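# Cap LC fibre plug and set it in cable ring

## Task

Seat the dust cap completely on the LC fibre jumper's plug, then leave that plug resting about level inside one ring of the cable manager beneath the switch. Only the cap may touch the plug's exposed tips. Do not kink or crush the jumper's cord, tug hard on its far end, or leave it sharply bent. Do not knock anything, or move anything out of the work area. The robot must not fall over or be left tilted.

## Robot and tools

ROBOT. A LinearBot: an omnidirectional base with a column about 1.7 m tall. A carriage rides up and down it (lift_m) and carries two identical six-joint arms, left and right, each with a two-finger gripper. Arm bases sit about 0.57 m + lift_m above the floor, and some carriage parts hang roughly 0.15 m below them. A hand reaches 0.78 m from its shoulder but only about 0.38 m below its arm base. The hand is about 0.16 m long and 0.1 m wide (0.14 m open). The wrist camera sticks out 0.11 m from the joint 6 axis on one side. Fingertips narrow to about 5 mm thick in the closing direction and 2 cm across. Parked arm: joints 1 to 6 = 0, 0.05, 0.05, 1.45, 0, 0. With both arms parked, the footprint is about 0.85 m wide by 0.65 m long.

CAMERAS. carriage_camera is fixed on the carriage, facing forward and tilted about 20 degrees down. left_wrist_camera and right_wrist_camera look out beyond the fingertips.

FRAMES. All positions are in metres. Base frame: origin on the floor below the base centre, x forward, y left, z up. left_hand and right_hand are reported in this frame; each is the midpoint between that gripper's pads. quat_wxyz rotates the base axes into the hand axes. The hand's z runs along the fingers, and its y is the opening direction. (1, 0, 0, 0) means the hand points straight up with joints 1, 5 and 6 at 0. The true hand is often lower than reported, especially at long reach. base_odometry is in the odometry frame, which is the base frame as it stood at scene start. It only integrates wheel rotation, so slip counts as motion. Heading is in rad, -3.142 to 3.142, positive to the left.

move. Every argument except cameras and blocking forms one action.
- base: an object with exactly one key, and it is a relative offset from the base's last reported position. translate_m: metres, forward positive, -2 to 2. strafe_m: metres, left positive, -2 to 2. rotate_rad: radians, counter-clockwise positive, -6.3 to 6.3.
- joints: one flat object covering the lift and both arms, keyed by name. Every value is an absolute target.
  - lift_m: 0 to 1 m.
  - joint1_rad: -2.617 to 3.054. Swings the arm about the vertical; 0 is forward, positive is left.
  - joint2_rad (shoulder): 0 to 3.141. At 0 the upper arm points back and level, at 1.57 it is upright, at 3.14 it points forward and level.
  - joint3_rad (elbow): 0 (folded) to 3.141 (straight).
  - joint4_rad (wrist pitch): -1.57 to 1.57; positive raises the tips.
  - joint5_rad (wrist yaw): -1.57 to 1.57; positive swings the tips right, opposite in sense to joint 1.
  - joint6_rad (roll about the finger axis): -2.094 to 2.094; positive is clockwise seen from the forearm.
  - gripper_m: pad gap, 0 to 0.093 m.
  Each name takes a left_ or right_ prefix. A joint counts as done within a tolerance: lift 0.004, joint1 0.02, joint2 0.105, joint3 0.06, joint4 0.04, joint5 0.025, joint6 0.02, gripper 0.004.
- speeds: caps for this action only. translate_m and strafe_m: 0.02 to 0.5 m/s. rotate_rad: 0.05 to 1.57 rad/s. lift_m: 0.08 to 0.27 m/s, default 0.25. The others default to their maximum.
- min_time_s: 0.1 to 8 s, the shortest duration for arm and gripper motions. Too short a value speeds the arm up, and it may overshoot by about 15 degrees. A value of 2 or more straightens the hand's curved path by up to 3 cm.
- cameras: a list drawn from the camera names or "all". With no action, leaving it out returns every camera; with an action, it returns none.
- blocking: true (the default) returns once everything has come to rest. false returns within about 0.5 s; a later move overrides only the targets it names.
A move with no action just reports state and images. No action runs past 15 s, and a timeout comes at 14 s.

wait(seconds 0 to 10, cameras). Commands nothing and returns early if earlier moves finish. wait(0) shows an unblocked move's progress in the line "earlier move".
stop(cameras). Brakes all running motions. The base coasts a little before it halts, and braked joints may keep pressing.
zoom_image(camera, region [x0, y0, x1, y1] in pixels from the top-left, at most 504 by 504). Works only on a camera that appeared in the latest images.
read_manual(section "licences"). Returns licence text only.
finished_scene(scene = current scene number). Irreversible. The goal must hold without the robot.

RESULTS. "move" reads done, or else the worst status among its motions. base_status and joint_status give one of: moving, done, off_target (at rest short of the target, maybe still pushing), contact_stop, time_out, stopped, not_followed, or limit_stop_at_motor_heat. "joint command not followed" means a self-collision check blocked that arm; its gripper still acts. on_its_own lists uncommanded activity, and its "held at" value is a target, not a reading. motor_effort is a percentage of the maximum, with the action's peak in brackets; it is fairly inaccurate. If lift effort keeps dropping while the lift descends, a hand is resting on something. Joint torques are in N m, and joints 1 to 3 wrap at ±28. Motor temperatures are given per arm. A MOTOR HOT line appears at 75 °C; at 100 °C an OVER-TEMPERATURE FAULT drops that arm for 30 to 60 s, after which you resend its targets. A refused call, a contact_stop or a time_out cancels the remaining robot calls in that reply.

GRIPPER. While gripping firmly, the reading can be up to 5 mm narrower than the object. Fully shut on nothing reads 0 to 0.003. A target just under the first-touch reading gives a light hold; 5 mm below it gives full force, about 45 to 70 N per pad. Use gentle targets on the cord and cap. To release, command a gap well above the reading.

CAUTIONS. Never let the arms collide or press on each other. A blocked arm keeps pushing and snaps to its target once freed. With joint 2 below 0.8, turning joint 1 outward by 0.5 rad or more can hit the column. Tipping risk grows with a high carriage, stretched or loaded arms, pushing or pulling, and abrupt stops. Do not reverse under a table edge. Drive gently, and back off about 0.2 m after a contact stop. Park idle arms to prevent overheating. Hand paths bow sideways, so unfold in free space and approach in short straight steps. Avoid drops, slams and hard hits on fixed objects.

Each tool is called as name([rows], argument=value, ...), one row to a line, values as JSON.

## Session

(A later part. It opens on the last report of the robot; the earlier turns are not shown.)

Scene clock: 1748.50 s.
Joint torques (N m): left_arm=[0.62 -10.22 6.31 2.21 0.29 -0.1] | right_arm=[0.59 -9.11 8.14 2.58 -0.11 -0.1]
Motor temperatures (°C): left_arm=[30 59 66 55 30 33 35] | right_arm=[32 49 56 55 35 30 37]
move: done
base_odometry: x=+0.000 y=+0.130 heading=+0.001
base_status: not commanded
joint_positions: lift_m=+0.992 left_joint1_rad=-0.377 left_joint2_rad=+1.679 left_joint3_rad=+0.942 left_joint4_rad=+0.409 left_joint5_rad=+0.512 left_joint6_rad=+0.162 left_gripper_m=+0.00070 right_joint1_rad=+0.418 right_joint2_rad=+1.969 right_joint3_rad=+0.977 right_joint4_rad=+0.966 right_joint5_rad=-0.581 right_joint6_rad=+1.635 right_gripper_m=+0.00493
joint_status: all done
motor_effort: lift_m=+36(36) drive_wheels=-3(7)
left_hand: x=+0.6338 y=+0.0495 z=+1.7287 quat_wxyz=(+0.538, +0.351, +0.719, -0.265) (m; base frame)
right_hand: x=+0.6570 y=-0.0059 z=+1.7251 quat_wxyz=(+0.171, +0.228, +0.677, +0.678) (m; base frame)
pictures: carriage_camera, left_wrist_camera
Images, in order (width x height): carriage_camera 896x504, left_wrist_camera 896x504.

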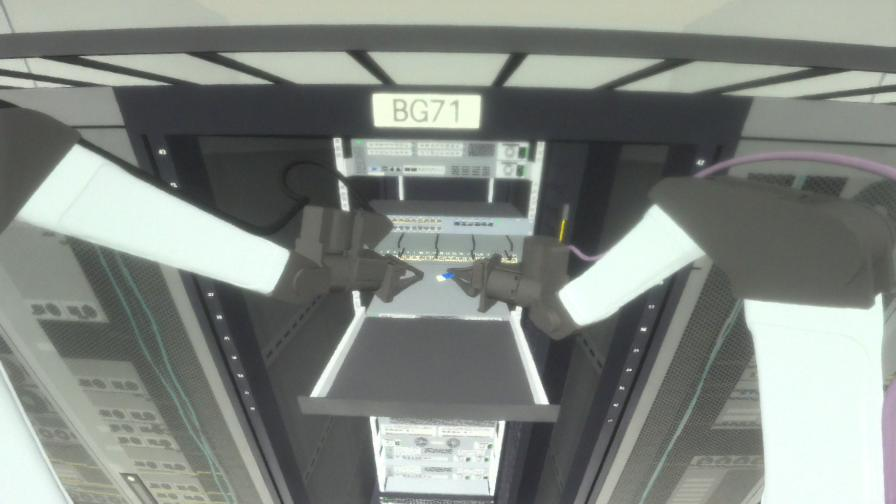

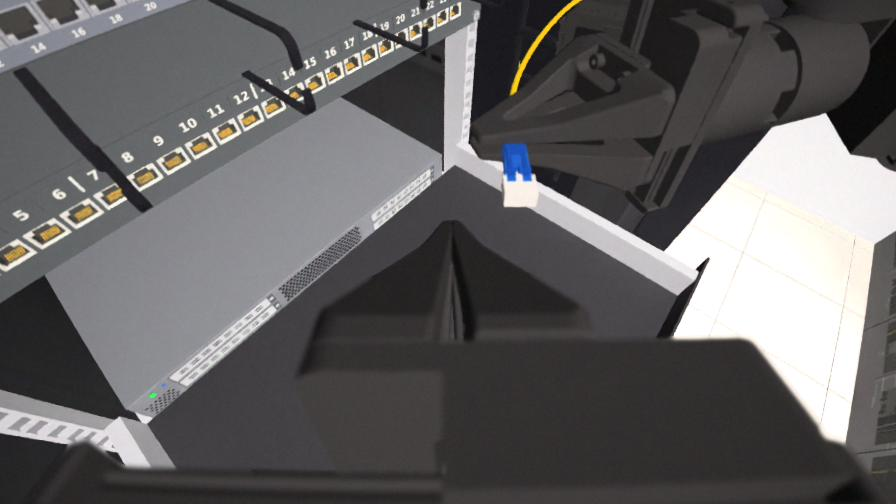

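move(joints={"left_joint1_rad": -0.423, "left_joint2_rad": 1.622, "left_joint3_rad": 0.897, "left_joint4_rad": 0.434, "left_joint5_rad": 0.537, "left_joint6_rad": 0.15}, min_time_s=1.0, cameras=["left_wrist_camera"])

zoom_image(camera="left_wrist_camera", region=[400, 110, 540, 250])

Scene clock: 1781.20 s.
Joint torques (N m): left_arm=[-0.58 -9.98 6.31 2.21 0.28 -0.09] | right_arm=[0.58 -9.1 8.18 2.57 -0.11 -0.1]
Motor temperatures (°C): left_arm=[29 62 63 56 29 33 35] | right_arm=[32 48 56 56 34 30 37]
move: done
base_odometry: x=+0.000 y=+0.130 heading=+0.001
base_status: not commanded
joint_positions: lift_m=+0.992 left_joint1_rad=-0.415 left_joint2_rad=+1.656 left_joint3_rad=+0.914 left_joint4_rad=+0.419 left_joint5_rad=+0.523 left_joint6_rad=+0.161 left_gripper_m=+0.00070 right_joint1_rad=+0.418 right_joint2_rad=+1.969 right_joint3_rad=+0.977 right_joint4_rad=+0.966 right_joint5_rad=-0.581 right_joint6_rad=+1.635 right_gripper_m=+0.00493
joint_status: all done
motor_effort: lift_m=+36(36) drive_wheels=+0(6)
left_hand: x=+0.6164 y=+0.0352 z=+1.7295 quat_wxyz=(+0.533, +0.368, +0.709, -0.280) (m; base frame)
right_hand: x=+0.6570 y=-0.0059 z=+1.7251 quat_wxyz=(+0.171, +0.228, +0.677, +0.678) (m; base frame)
pictures: left_wrist_camera
Images, in order (width x height): left_wrist_camera 896x504.

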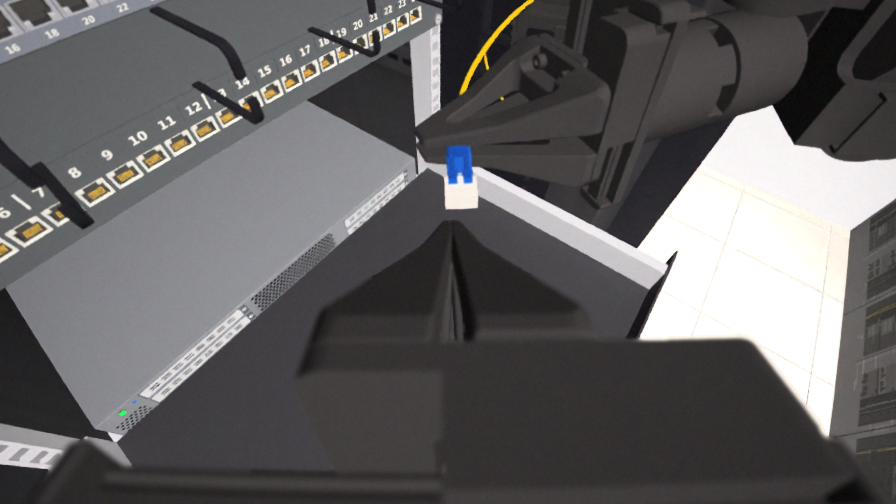

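Scaled by 3.600 from the camera's 896x504 image, which has a finer 1280x720 frame.

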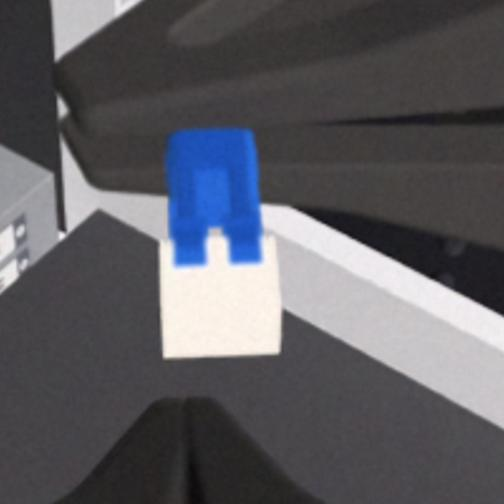

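move(joints={"left_joint1_rad": -0.467, "left_joint2_rad": 1.746, "left_joint3_rad": 1.0, "left_joint4_rad": 0.476, "left_joint5_rad": 0.478, "left_joint6_rad": 0.15, "right_joint5_rad": -0.66, "right_joint1_rad": 0.435}, min_time_s=1.5, cameras=["left_wrist_camera"])

zoom_image(camera="left_wrist_camera", region=[420, 140, 510, 240])

Scene clock: 1800.03 s.
Joint torques (N m): left_arm=[-1.22 -5.94 11.63 2.33 -0.06 -0.09] | right_arm=[2.09 -9.32 8.14 2.62 -0.74 -0.1]
Motor temperatures (°C): left_arm=[29 60 62 58 29 33 35] | right_arm=[32 48 56 56 34 30 37]
move: off_target
base_odometry: x=+0.000 y=+0.130 heading=+0.001
base_status: not commanded
joint_positions: lift_m=+0.992 left_joint1_rad=-0.451 left_joint2_rad=+1.724 left_joint3_rad=+0.955 left_joint4_rad=+0.451 left_joint5_rad=+0.501 left_joint6_rad=+0.161 left_gripper_m=+0.00070 right_joint1_rad=+0.414 right_joint2_rad=+1.971 right_joint3_rad=+0.977 right_joint4_rad=+0.962 right_joint5_rad=-0.592 right_joint6_rad=+1.635 right_gripper_m=+0.00493
joint_status: right_joint1_rad off_target (ended at +0.414, target +0.435); right_joint5_rad off_target (ended at -0.592, target -0.660); the others done
motor_effort: lift_m=+36(36) drive_wheels=-5(6)
left_hand: x=+0.6230 y=+0.0166 z=+1.7225 quat_wxyz=(+0.533, +0.375, +0.704, -0.281) (m; base frame)
right_hand: x=+0.6569 y=-0.0068 z=+1.7233 quat_wxyz=(+0.167, +0.227, +0.679, +0.678) (m; base frame)
pictures: left_wrist_camera
Images, in order (width x height): left_wrist_camera 896x504.

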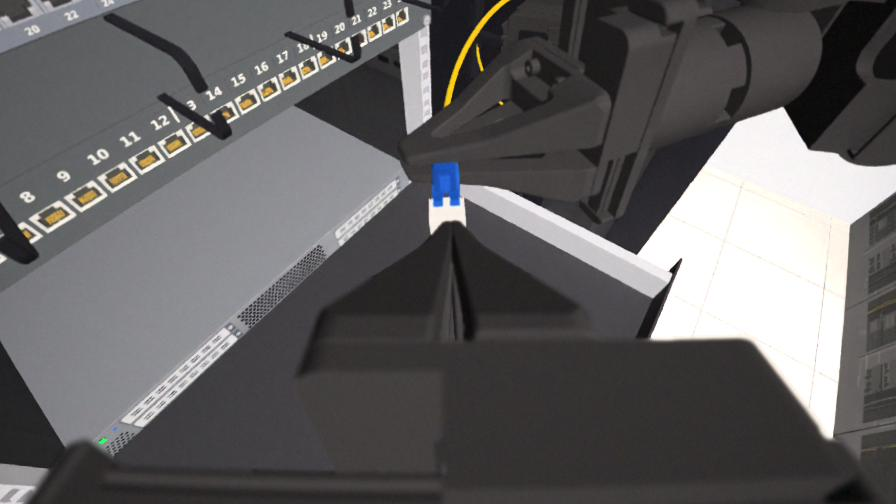

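Scaled by 5.040 from the camera's 896x504 image, which has a finer 1280x720 frame.

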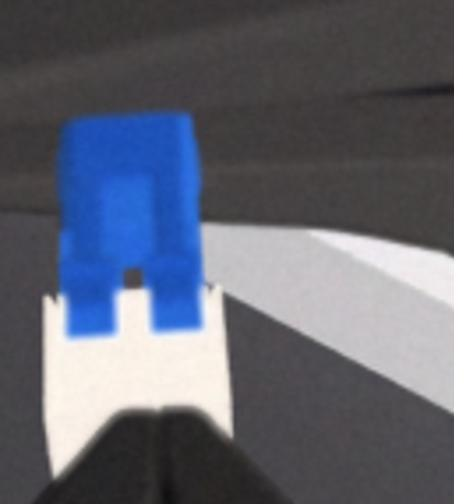

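zoom_image(camera="left_wrist_camera", region=[425, 180, 470, 215])

Scaled by 11.200 from the camera's 896x504 image, which has a finer 1280x720 frame.

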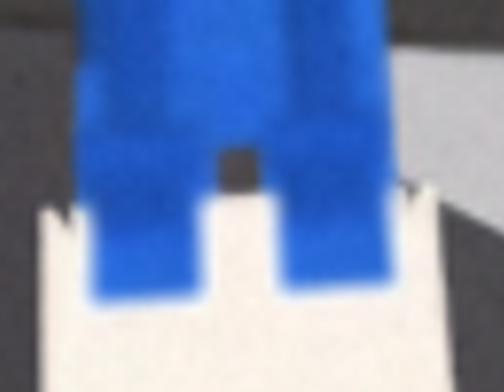

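move(joints={"left_joint1_rad": -0.480, "left_joint2_rad": 1.78, "left_joint3_rad": 1.04, "left_joint4_rad": 0.50, "left_joint5_rad": 0.45, "right_joint5_rad": -0.78, "right_joint1_rad": 0.46}, min_time_s=1.2, cameras=["left_wrist_camera"])

zoom_image(camera="left_wrist_camera", region=[425, 175, 470, 215])

Scene clock: 1810.37 s.
Joint torques (N m): left_arm=[-1.74 -5.7 13.01 2.58 -0.23 -0.09] | right_arm=[5.49 -9.77 8.12 2.7 -2.02 -0.1]
Motor temperatures (°C): left_arm=[29 59 66 57 29 33 35] | right_arm=[32 49 56 55 34 30 37]
move: off_target
base_odometry: x=+0.000 y=+0.130 heading=+0.001
base_status: not commanded
joint_positions: lift_m=+0.992 left_joint1_rad=-0.458 left_joint2_rad=+1.753 left_joint3_rad=+0.980 left_joint4_rad=+0.453 left_joint5_rad=+0.492 left_joint6_rad=+0.161 left_gripper_m=+0.00070 right_joint1_rad=+0.405 right_joint2_rad=+1.975 right_joint3_rad=+0.977 right_joint4_rad=+0.956 right_joint5_rad=-0.592 right_joint6_rad=+1.635 right_gripper_m=+0.00493
joint_status: left_joint1_rad off_target (ended at -0.458, target -0.480); left_joint3_rad off_target (ended at +0.980, target +1.040); left_joint4_rad off_target (ended at +0.453, target +0.500); left_joint5_rad off_target (ended at +0.492, target +0.450); right_joint1_rad off_target (ended at +0.405, target +0.460); right_joint5_rad off_target (ended at -0.592, target -0.780); the others done
motor_effort: lift_m=+36(36) drive_wheels=-3(5)
left_hand: x=+0.6282 y=+0.0118 z=+1.7194 quat_wxyz=(+0.532, +0.375, +0.706, -0.279) (m; base frame)
right_hand: x=+0.6599 y=-0.0108 z=+1.7196 quat_wxyz=(+0.167, +0.233, +0.680, +0.674) (m; base frame)
pictures: left_wrist_camera
Images, in order (width x height): left_wrist_camera 896x504.

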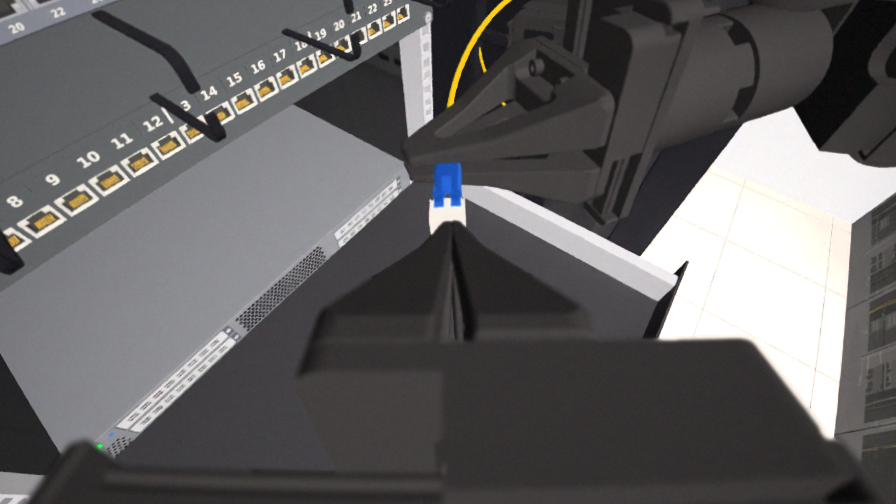

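Scaled by 11.200 from the camera's 896x504 image, which has a finer 1280x720 frame.

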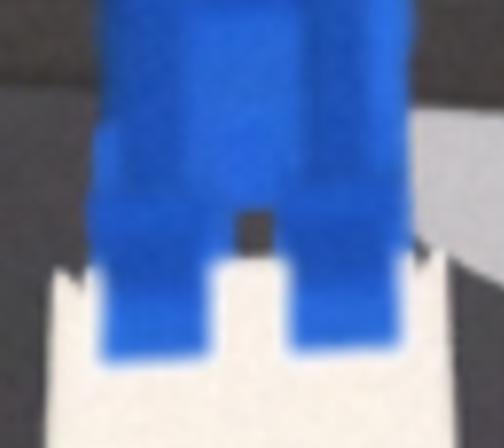

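move(joints={"left_joint1_rad": -0.423, "left_joint2_rad": 1.622, "left_joint3_rad": 0.897, "left_joint4_rad": 0.434, "left_joint5_rad": 0.537, "right_joint1_rad": 0.418, "right_joint5_rad": -0.592}, min_time_s=1.2, cameras=["left_wrist_camera", "right_wrist_camera"])

zoom_image(camera="left_wrist_camera", region=[400, 110, 540, 250])

zoom_image(camera="right_wrist_camera", region=[420, 210, 490, 340])

Scene clock: 1826.87 s.
Joint torques (N m): left_arm=[0.69 -9.95 6.34 1.99 0.28 -0.09] | right_arm=[-0.13 -9.76 7.95 2.52 0.05 -0.12]
Motor temperatures (°C): left_arm=[30 57 68 57 29 33 35] | right_arm=[33 49 56 55 36 30 37]
move: done
base_odometry: x=+0.000 y=+0.130 heading=+0.001
base_status: not commanded
joint_positions: lift_m=+0.992 left_joint1_rad=-0.431 left_joint2_rad=+1.655 left_joint3_rad=+0.914 left_joint4_rad=+0.439 left_joint5_rad=+0.523 left_joint6_rad=+0.161 left_gripper_m=+0.00070 right_joint1_rad=+0.419 right_joint2_rad=+1.975 right_joint3_rad=+0.979 right_joint4_rad=+0.970 right_joint5_rad=-0.601 right_joint6_rad=+1.636 right_gripper_m=+0.00493
joint_status: all done
motor_effort: lift_m=+36(36) drive_wheels=-3(5)
left_hand: x=+0.6133 y=+0.0283 z=+1.7342 quat_wxyz=(+0.539, +0.373, +0.700, -0.283) (m; base frame)
right_hand: x=+0.6547 y=-0.0035 z=+1.7235 quat_wxyz=(+0.163, +0.222, +0.679, +0.680) (m; base frame)
pictures: left_wrist_camera, right_wrist_camera
Images, in order (width x height): left_wrist_camera 896x504, right_wrist_camera 896x504.

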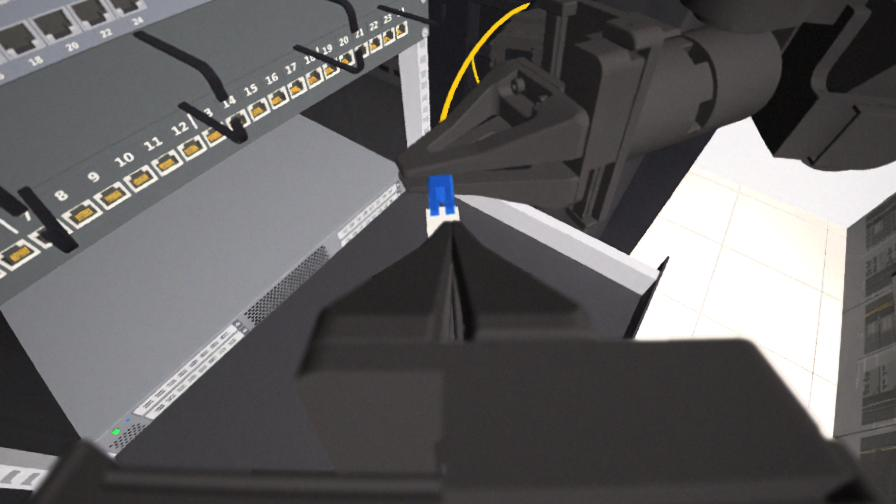

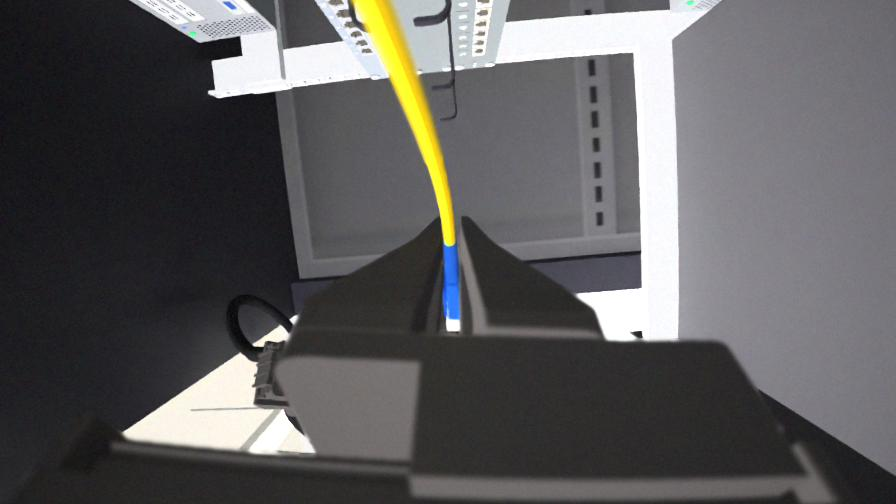

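Scaled by 3.600 from the camera's 896x504 image, which has a finer 1280x720 frame.

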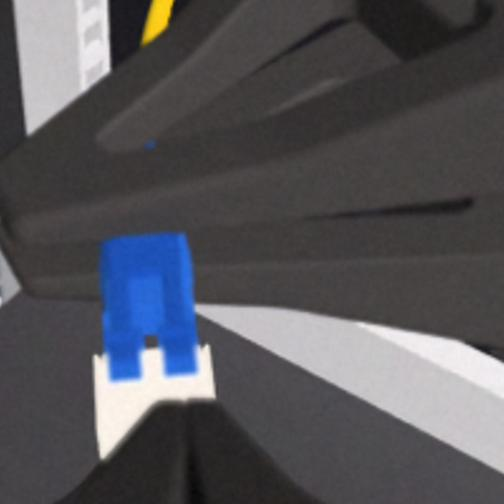

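Scaled by 3.877 from the camera's 896x504 image, which has a finer 1280x720 frame.

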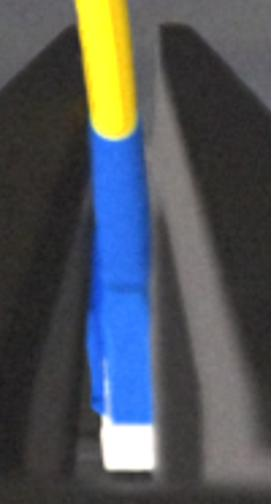

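move(joints={"left_joint1_rad": -0.2, "left_joint2_rad": 1.0, "left_joint3_rad": 0.55, "left_joint4_rad": 0.8, "left_joint5_rad": 0.2, "left_joint6_rad": 0}, min_time_s=2, cameras=["carriage_camera", "right_wrist_camera"])

zoom_image(camera="carriage_camera", region=[380, 210, 600, 350])

Scene clock: 1835.50 s.
Joint torques (N m): left_arm=[0.69 -3.36 6.68 2.03 -0.11 -0.1] | right_arm=[-0.08 -9.76 7.98 2.52 0.07 -0.12]
Motor temperatures (°C): left_arm=[30 57 66 57 29 33 35] | right_arm=[33 49 55 56 35 30 37]
move: done
base_odometry: x=+0.000 y=+0.130 heading=+0.001
base_status: not commanded
joint_positions: lift_m=+0.992 left_joint1_rad=-0.208 left_joint2_rad=+1.013 left_joint3_rad=+0.567 left_joint4_rad=+0.785 left_joint5_rad=+0.214 left_joint6_rad=+0.012 left_gripper_m=+0.00070 right_joint1_rad=+0.419 right_joint2_rad=+1.975 right_joint3_rad=+0.979 right_joint4_rad=+0.970 right_joint5_rad=-0.600 right_joint6_rad=+1.636 right_gripper_m=+0.00493
joint_status: all done
motor_effort: lift_m=+36(36) drive_wheels=-5(6)
left_hand: x=+0.5573 y=+0.1969 z=+1.9130 quat_wxyz=(+0.802, +0.150, +0.561, -0.141) (m; base frame)
right_hand: x=+0.6548 y=-0.0036 z=+1.7235 quat_wxyz=(+0.163, +0.222, +0.679, +0.680) (m; base frame)
pictures: carriage_camera, right_wrist_camera
Images, in order (width x height): carriage_camera 896x504, right_wrist_camera 896x504.

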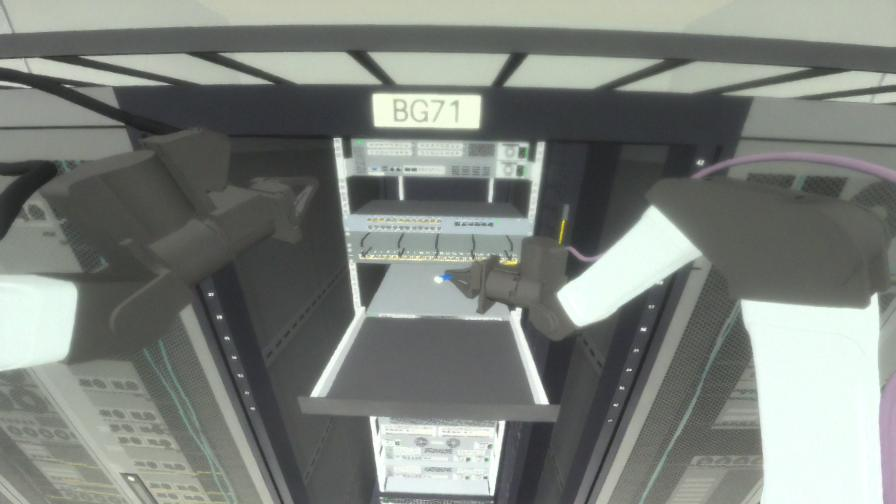

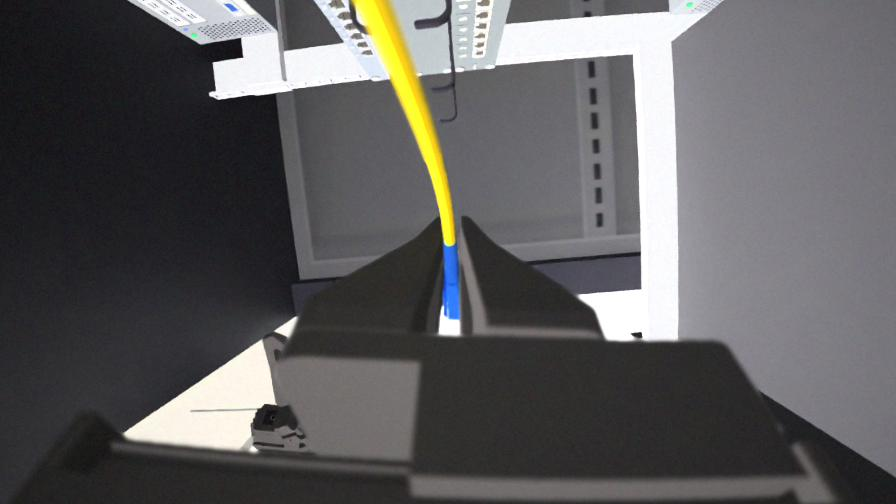

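Scaled by 2.291 from the camera's 896x504 image, which has a finer 1280x720 frame.

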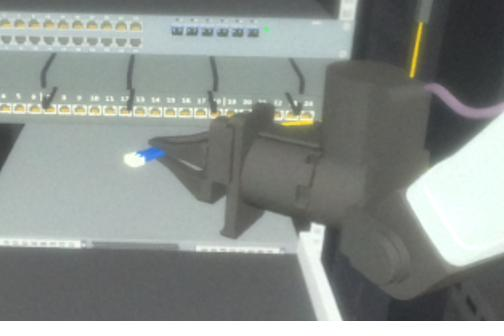

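move(joints={"lift_m": 0.996, "right_joint1_rad": 0.63, "right_joint2_rad": 2.076, "right_joint3_rad": 1.135, "right_joint4_rad": 0.93, "right_joint5_rad": 0.36}, min_time_s=3.5, cameras=["carriage_camera", "right_wrist_camera", "left_wrist_camera"])

zoom_image(camera="carriage_camera", region=[380, 200, 600, 340])

zoom_image(camera="right_wrist_camera", region=[380, 60, 540, 340])

Scene clock: 1864.53 s.
Joint torques (N m): left_arm=[0.72 -3.23 7.01 1.97 -0.1 -0.1] | right_arm=[0.57 -9.69 8.66 2.36 0.1 -0.12]
Motor temperatures (°C): left_arm=[29 53 64 55 29 33 35] | right_arm=[32 49 53 57 34 30 37]
move: done
base_odometry: x=+0.000 y=+0.130 heading=+0.001
base_status: not commanded
joint_positions: lift_m=+0.996 left_joint1_rad=-0.208 left_joint2_rad=+1.012 left_joint3_rad=+0.564 left_joint4_rad=+0.791 left_joint5_rad=+0.213 left_joint6_rad=+0.011 left_gripper_m=+0.00070 right_joint1_rad=+0.624 right_joint2_rad=+2.056 right_joint3_rad=+1.111 right_joint4_rad=+0.946 right_joint5_rad=+0.350 right_joint6_rad=+1.636 right_gripper_m=+0.00493
joint_status: all done
motor_effort: lift_m=+36(41) drive_wheels=-1(6)
left_hand: x=+0.5568 y=+0.1972 z=+1.9171 quat_wxyz=(+0.803, +0.149, +0.560, -0.141) (m; base frame)
right_hand: x=+0.7150 y=-0.0208 z=+1.7342 quat_wxyz=(+0.408, +0.445, +0.549, +0.578) (m; base frame)
pictures: carriage_camera, left_wrist_camera, right_wrist_camera
Images, in order (width x height): carriage_camera 896x504, left_wrist_camera 896x504, right_wrist_camera 896x504.

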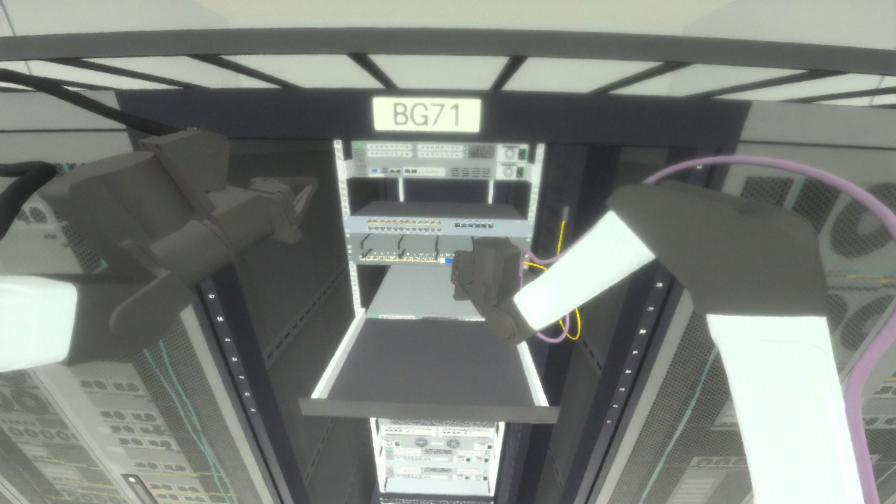

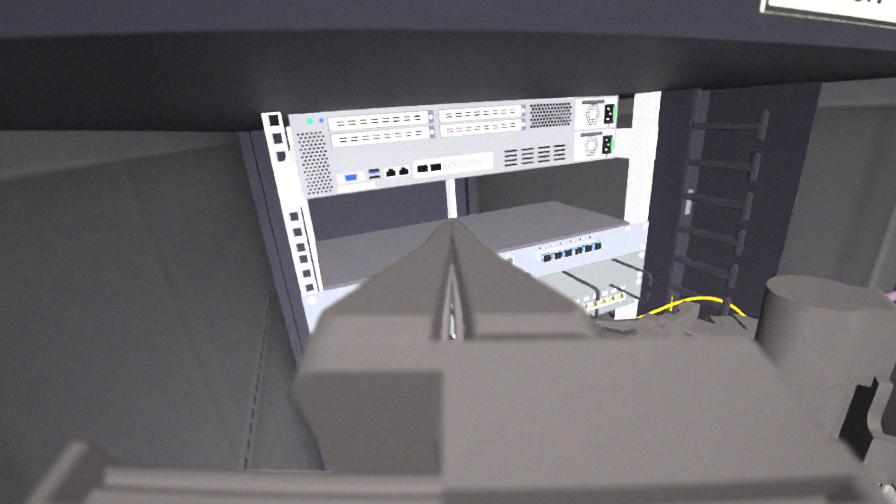

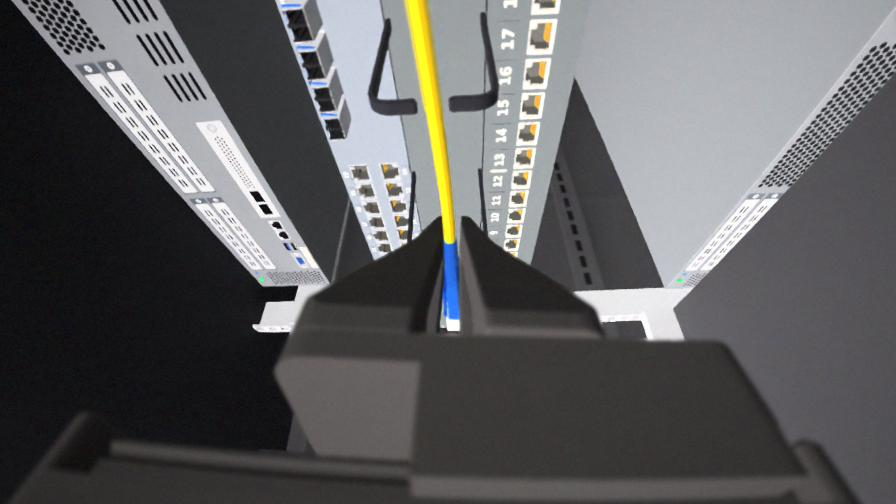

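Scaled by 2.291 from the camera's 896x504 image, which has a finer 1280x720 frame.

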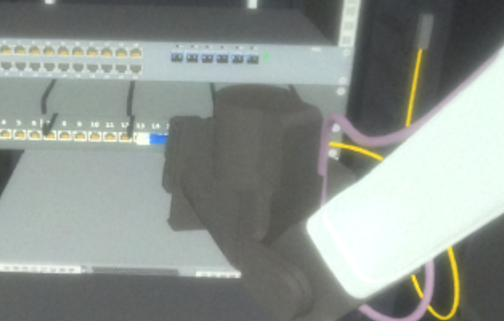

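Scaled by 1.800 from the camera's 896x504 image, which has a finer 1280x720 frame.

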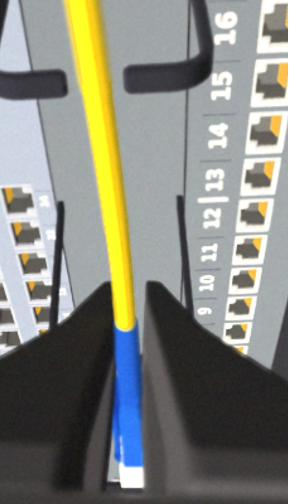

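move(joints={"right_joint1_rad": 0.553, "right_joint2_rad": 2.187, "right_joint3_rad": 1.346, "right_joint4_rad": 0.806, "right_joint5_rad": 0.279}, min_time_s=3, cameras=["carriage_camera", "right_wrist_camera"])

zoom_image(camera="carriage_camera", region=[400, 210, 600, 350])

zoom_image(camera="right_wrist_camera", region=[360, 120, 540, 340])

Scene clock: 1879.77 s.
Joint torques (N m): left_arm=[0.72 -3.21 7.01 1.97 -0.09 -0.11] | right_arm=[-0.64 -10.85 9.17 2.4 -0.1 -0.11]
Motor temperatures (°C): left_arm=[29 51 64 54 29 33 35] | right_arm=[32 51 55 56 33 30 37]
move: done
base_odometry: x=+0.000 y=+0.130 heading=+0.001
base_status: not commanded
joint_positions: lift_m=+0.996 left_joint1_rad=-0.208 left_joint2_rad=+1.012 left_joint3_rad=+0.564 left_joint4_rad=+0.791 left_joint5_rad=+0.213 left_joint6_rad=+0.011 left_gripper_m=+0.00070 right_joint1_rad=+0.559 right_joint2_rad=+2.165 right_joint3_rad=+1.321 right_joint4_rad=+0.822 right_joint5_rad=+0.289 right_joint6_rad=+1.636 right_gripper_m=+0.00493
joint_status: all done
motor_effort: lift_m=+36(36) drive_wheels=-1(5)
left_hand: x=+0.5568 y=+0.1973 z=+1.9171 quat_wxyz=(+0.803, +0.149, +0.560, -0.141) (m; base frame)
right_hand: x=+0.7640 y=-0.0223 z=+1.7339 quat_wxyz=(+0.407, +0.449, +0.555, +0.569) (m; base frame)
pictures: carriage_camera, right_wrist_camera
Images, in order (width x height): carriage_camera 896x504, right_wrist_camera 896x504.

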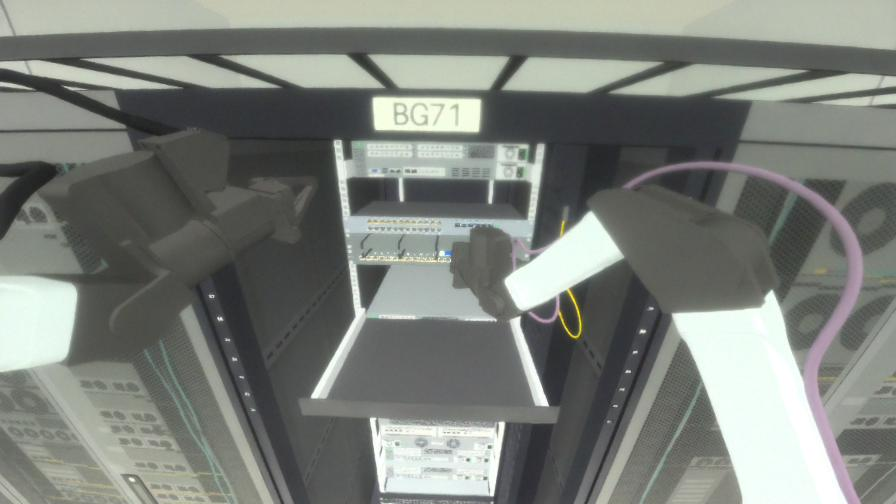

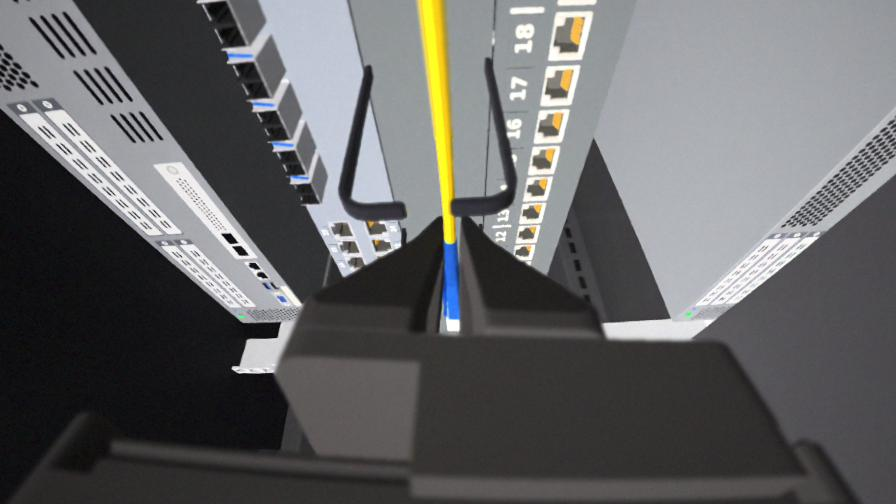

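Scaled by 2.520 from the camera's 896x504 image, which has a finer 1280x720 frame.

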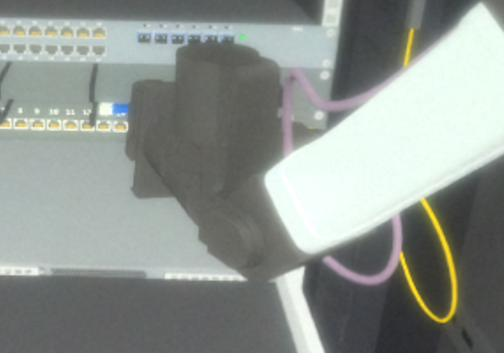

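Scaled by 2.291 from the camera's 896x504 image, which has a finer 1280x720 frame.

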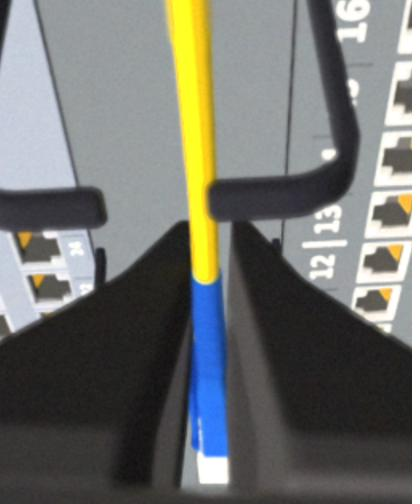

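move(joints={"right_joint1_rad": 0.627, "right_joint2_rad": 2.2565, "right_joint3_rad": 1.438, "right_joint4_rad": 0.806, "right_joint5_rad": 0.36}, min_time_s=3, cameras=["carriage_camera", "right_wrist_camera"])

zoom_image(camera="carriage_camera", region=[400, 210, 600, 350])

zoom_image(camera="right_wrist_camera", region=[360, 60, 540, 340])

Scene clock: 1894.47 s.
Joint torques (N m): left_arm=[0.75 -3.25 7.01 1.98 -0.08 -0.1] | right_arm=[0.62 -11.38 9.24 2.38 0.1 -0.12]
Motor temperatures (°C): left_arm=[29 50 63 53 29 33 35] | right_arm=[32 51 55 54 33 30 37]
move: done
base_odometry: x=+0.000 y=+0.130 heading=+0.001
base_status: not commanded
joint_positions: lift_m=+0.996 left_joint1_rad=-0.208 left_joint2_rad=+1.012 left_joint3_rad=+0.564 left_joint4_rad=+0.791 left_joint5_rad=+0.213 left_joint6_rad=+0.011 left_gripper_m=+0.00070 right_joint1_rad=+0.620 right_joint2_rad=+2.233 right_joint3_rad=+1.413 right_joint4_rad=+0.821 right_joint5_rad=+0.351 right_joint6_rad=+1.636 right_gripper_m=+0.00493
joint_status: all done
motor_effort: lift_m=+36(36) drive_wheels=-5(5)
left_hand: x=+0.5568 y=+0.1973 z=+1.9171 quat_wxyz=(+0.803, +0.149, +0.560, -0.141) (m; base frame)
right_hand: x=+0.7633 y=+0.0110 z=+1.7336 quat_wxyz=(+0.410, +0.447, +0.548, +0.577) (m; base frame)
pictures: carriage_camera, right_wrist_camera
Images, in order (width x height): carriage_camera 896x504, right_wrist_camera 896x504.

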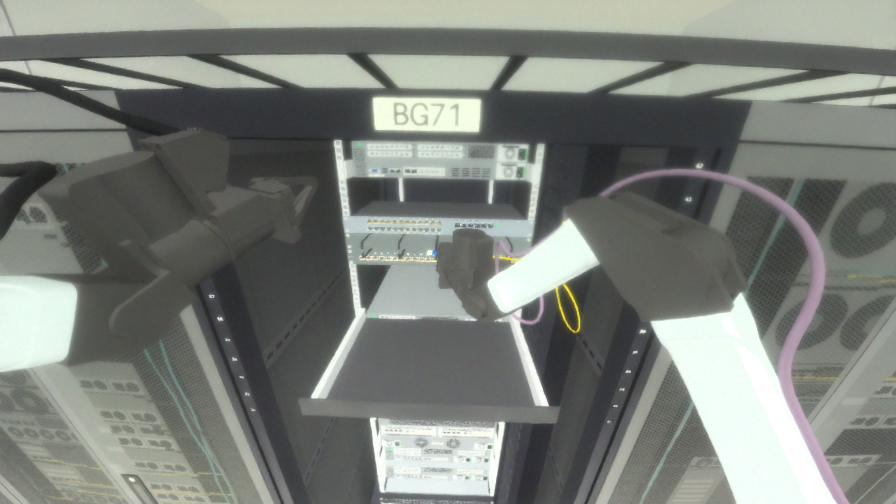

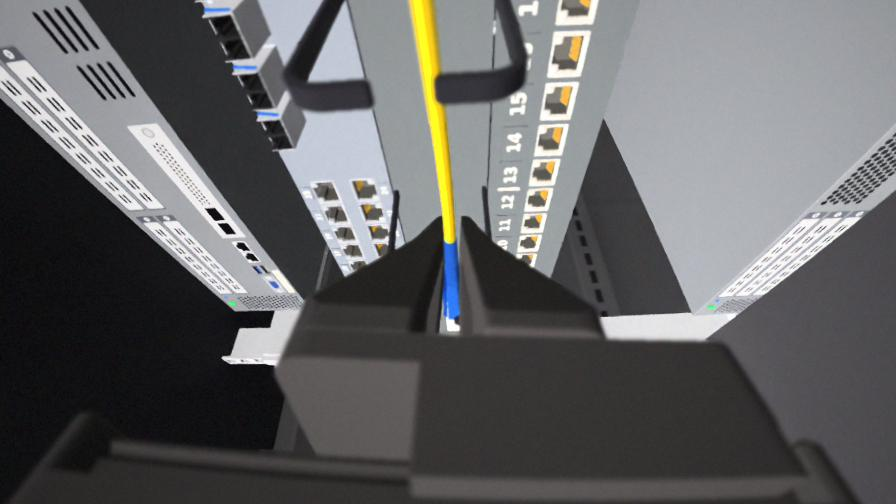

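Scaled by 2.520 from the camera's 896x504 image, which has a finer 1280x720 frame.

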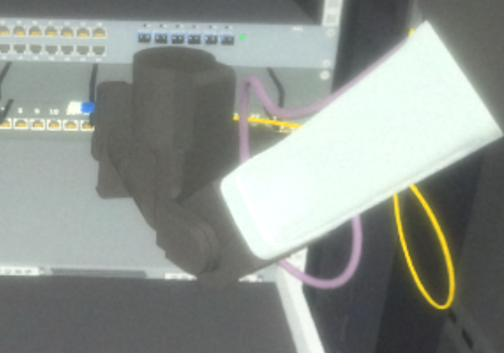

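Scaled by 1.800 from the camera's 896x504 image, which has a finer 1280x720 frame.

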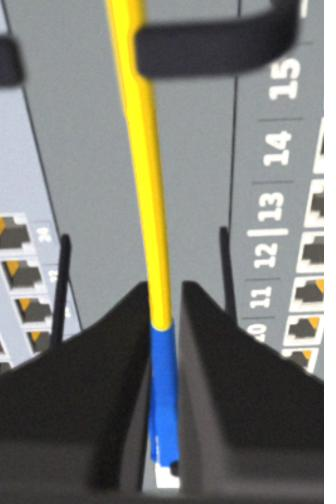

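move(joints={"lift_m": 0.9855}, speeds={"lift_m": 0.08}, cameras=["right_wrist_camera"])

zoom_image(camera="right_wrist_camera", region=[360, 60, 540, 340])

Scene clock: 1905.50 s.
Joint torques (N m): left_arm=[0.65 -3.11 7.21 1.94 -0.09 -0.1] | right_arm=[0.64 -12.1 8.64 2.39 0.09 -0.12]
Motor temperatures (°C): left_arm=[29 50 63 53 29 33 35] | right_arm=[32 51 55 54 33 30 37]
move: done
base_odometry: x=+0.000 y=+0.130 heading=+0.001
base_status: not commanded
joint_positions: lift_m=+0.986 left_joint1_rad=-0.208 left_joint2_rad=+1.011 left_joint3_rad=+0.561 left_joint4_rad=+0.793 left_joint5_rad=+0.212 left_joint6_rad=+0.011 left_gripper_m=+0.00070 right_joint1_rad=+0.620 right_joint2_rad=+2.240 right_joint3_rad=+1.420 right_joint4_rad=+0.820 right_joint5_rad=+0.352 right_joint6_rad=+1.637 right_gripper_m=+0.00493
joint_status: all done
motor_effort: lift_m=+34(35) drive_wheels=-3(6)
left_hand: x=+0.5564 y=+0.1974 z=+1.9064 quat_wxyz=(+0.803, +0.149, +0.560, -0.141) (m; base frame)
right_hand: x=+0.7645 y=+0.0116 z=+1.7220 quat_wxyz=(+0.410, +0.447, +0.548, +0.576) (m; base frame)
pictures: right_wrist_camera
Images, in order (width x height): right_wrist_camera 896x504.

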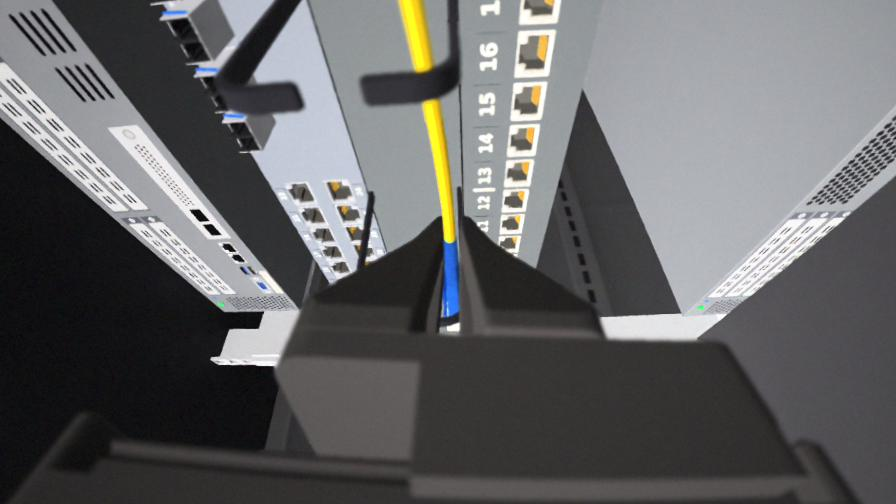

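Scaled by 1.800 from the camera's 896x504 image, which has a finer 1280x720 frame.

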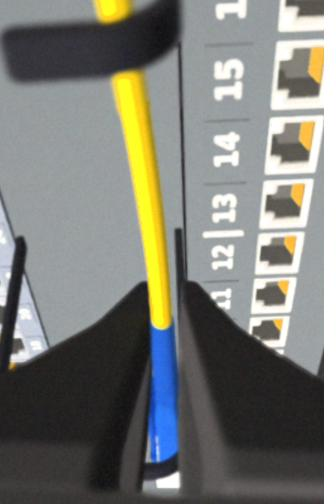

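move(joints={"right_gripper_m": 0.012}, min_time_s=1.5)

move(joints={"right_gripper_m": 0.03}, min_time_s=1.2, cameras=["right_wrist_camera"])

zoom_image(camera="right_wrist_camera", region=[370, 180, 540, 340])

Scene clock: 1912.50 s.
Joint torques (N m): left_arm=[0.73 -3.12 7.25 1.95 -0.09 -0.1] | right_arm=[0.62 -12.04 8.64 2.38 0.08 -0.13]
Motor temperatures (°C): left_arm=[29 49 62 53 29 33 35] | right_arm=[32 52 55 54 33 30 36]
move: done
base_odometry: x=+0.000 y=+0.130 heading=+0.001
base_status: not commanded
joint_positions: lift_m=+0.986 left_joint1_rad=-0.208 left_joint2_rad=+1.011 left_joint3_rad=+0.561 left_joint4_rad=+0.793 left_joint5_rad=+0.212 left_joint6_rad=+0.011 left_gripper_m=+0.00070 right_joint1_rad=+0.620 right_joint2_rad=+2.240 right_joint3_rad=+1.420 right_joint4_rad=+0.820 right_joint5_rad=+0.353 right_joint6_rad=+1.637 right_gripper_m=+0.01189
joint_status: all done
motor_effort: lift_m=+34(34) drive_wheels=-3(6)
left_hand: x=+0.5564 y=+0.1974 z=+1.9064 quat_wxyz=(+0.803, +0.149, +0.560, -0.141) (m; base frame)
right_hand: x=+0.7645 y=+0.0116 z=+1.7220 quat_wxyz=(+0.410, +0.447, +0.548, +0.576) (m; base frame)
pictures: none

Scene clock: 1913.97 s.
Joint torques (N m): left_arm=[0.69 -3.12 7.19 1.95 -0.08 -0.09] | right_arm=[0.62 -12.07 8.64 2.39 0.09 -0.13]
Motor temperatures (°C): left_arm=[29 49 62 53 29 33 35] | right_arm=[32 53 55 54 33 30 36]
move: done
base_odometry: x=+0.000 y=+0.130 heading=+0.001
base_status: not commanded
joint_positions: lift_m=+0.986 left_joint1_rad=-0.208 left_joint2_rad=+1.011 left_joint3_rad=+0.561 left_joint4_rad=+0.793 left_joint5_rad=+0.212 left_joint6_rad=+0.011 left_gripper_m=+0.00070 right_joint1_rad=+0.620 right_joint2_rad=+2.240 right_joint3_rad=+1.420 right_joint4_rad=+0.820 right_joint5_rad=+0.353 right_joint6_rad=+1.637 right_gripper_m=+0.02986
joint_status: all done
motor_effort: lift_m=+34(34) drive_wheels=-3(6)
left_hand: x=+0.5564 y=+0.1974 z=+1.9064 quat_wxyz=(+0.803, +0.149, +0.560, -0.141) (m; base frame)
right_hand: x=+0.7645 y=+0.0116 z=+1.7220 quat_wxyz=(+0.410, +0.447, +0.548, +0.576) (m; base frame)
pictures: right_wrist_camera
Images, in order (width x height): right_wrist_camera 896x504.

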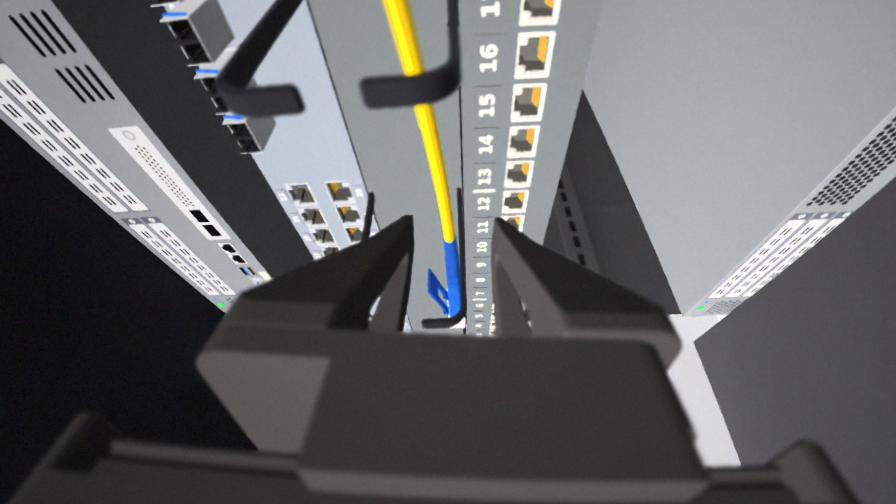

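Scaled by 2.965 from the camera's 896x504 image, which has a finer 1280x720 frame.

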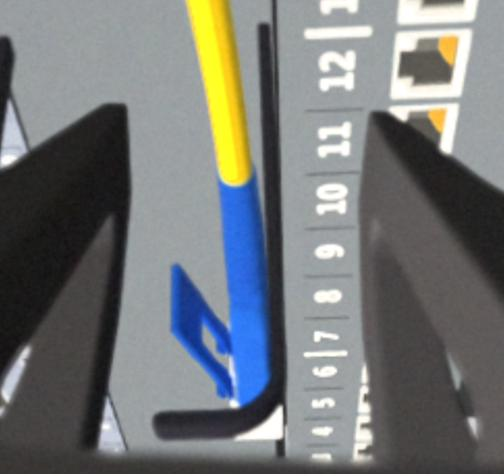

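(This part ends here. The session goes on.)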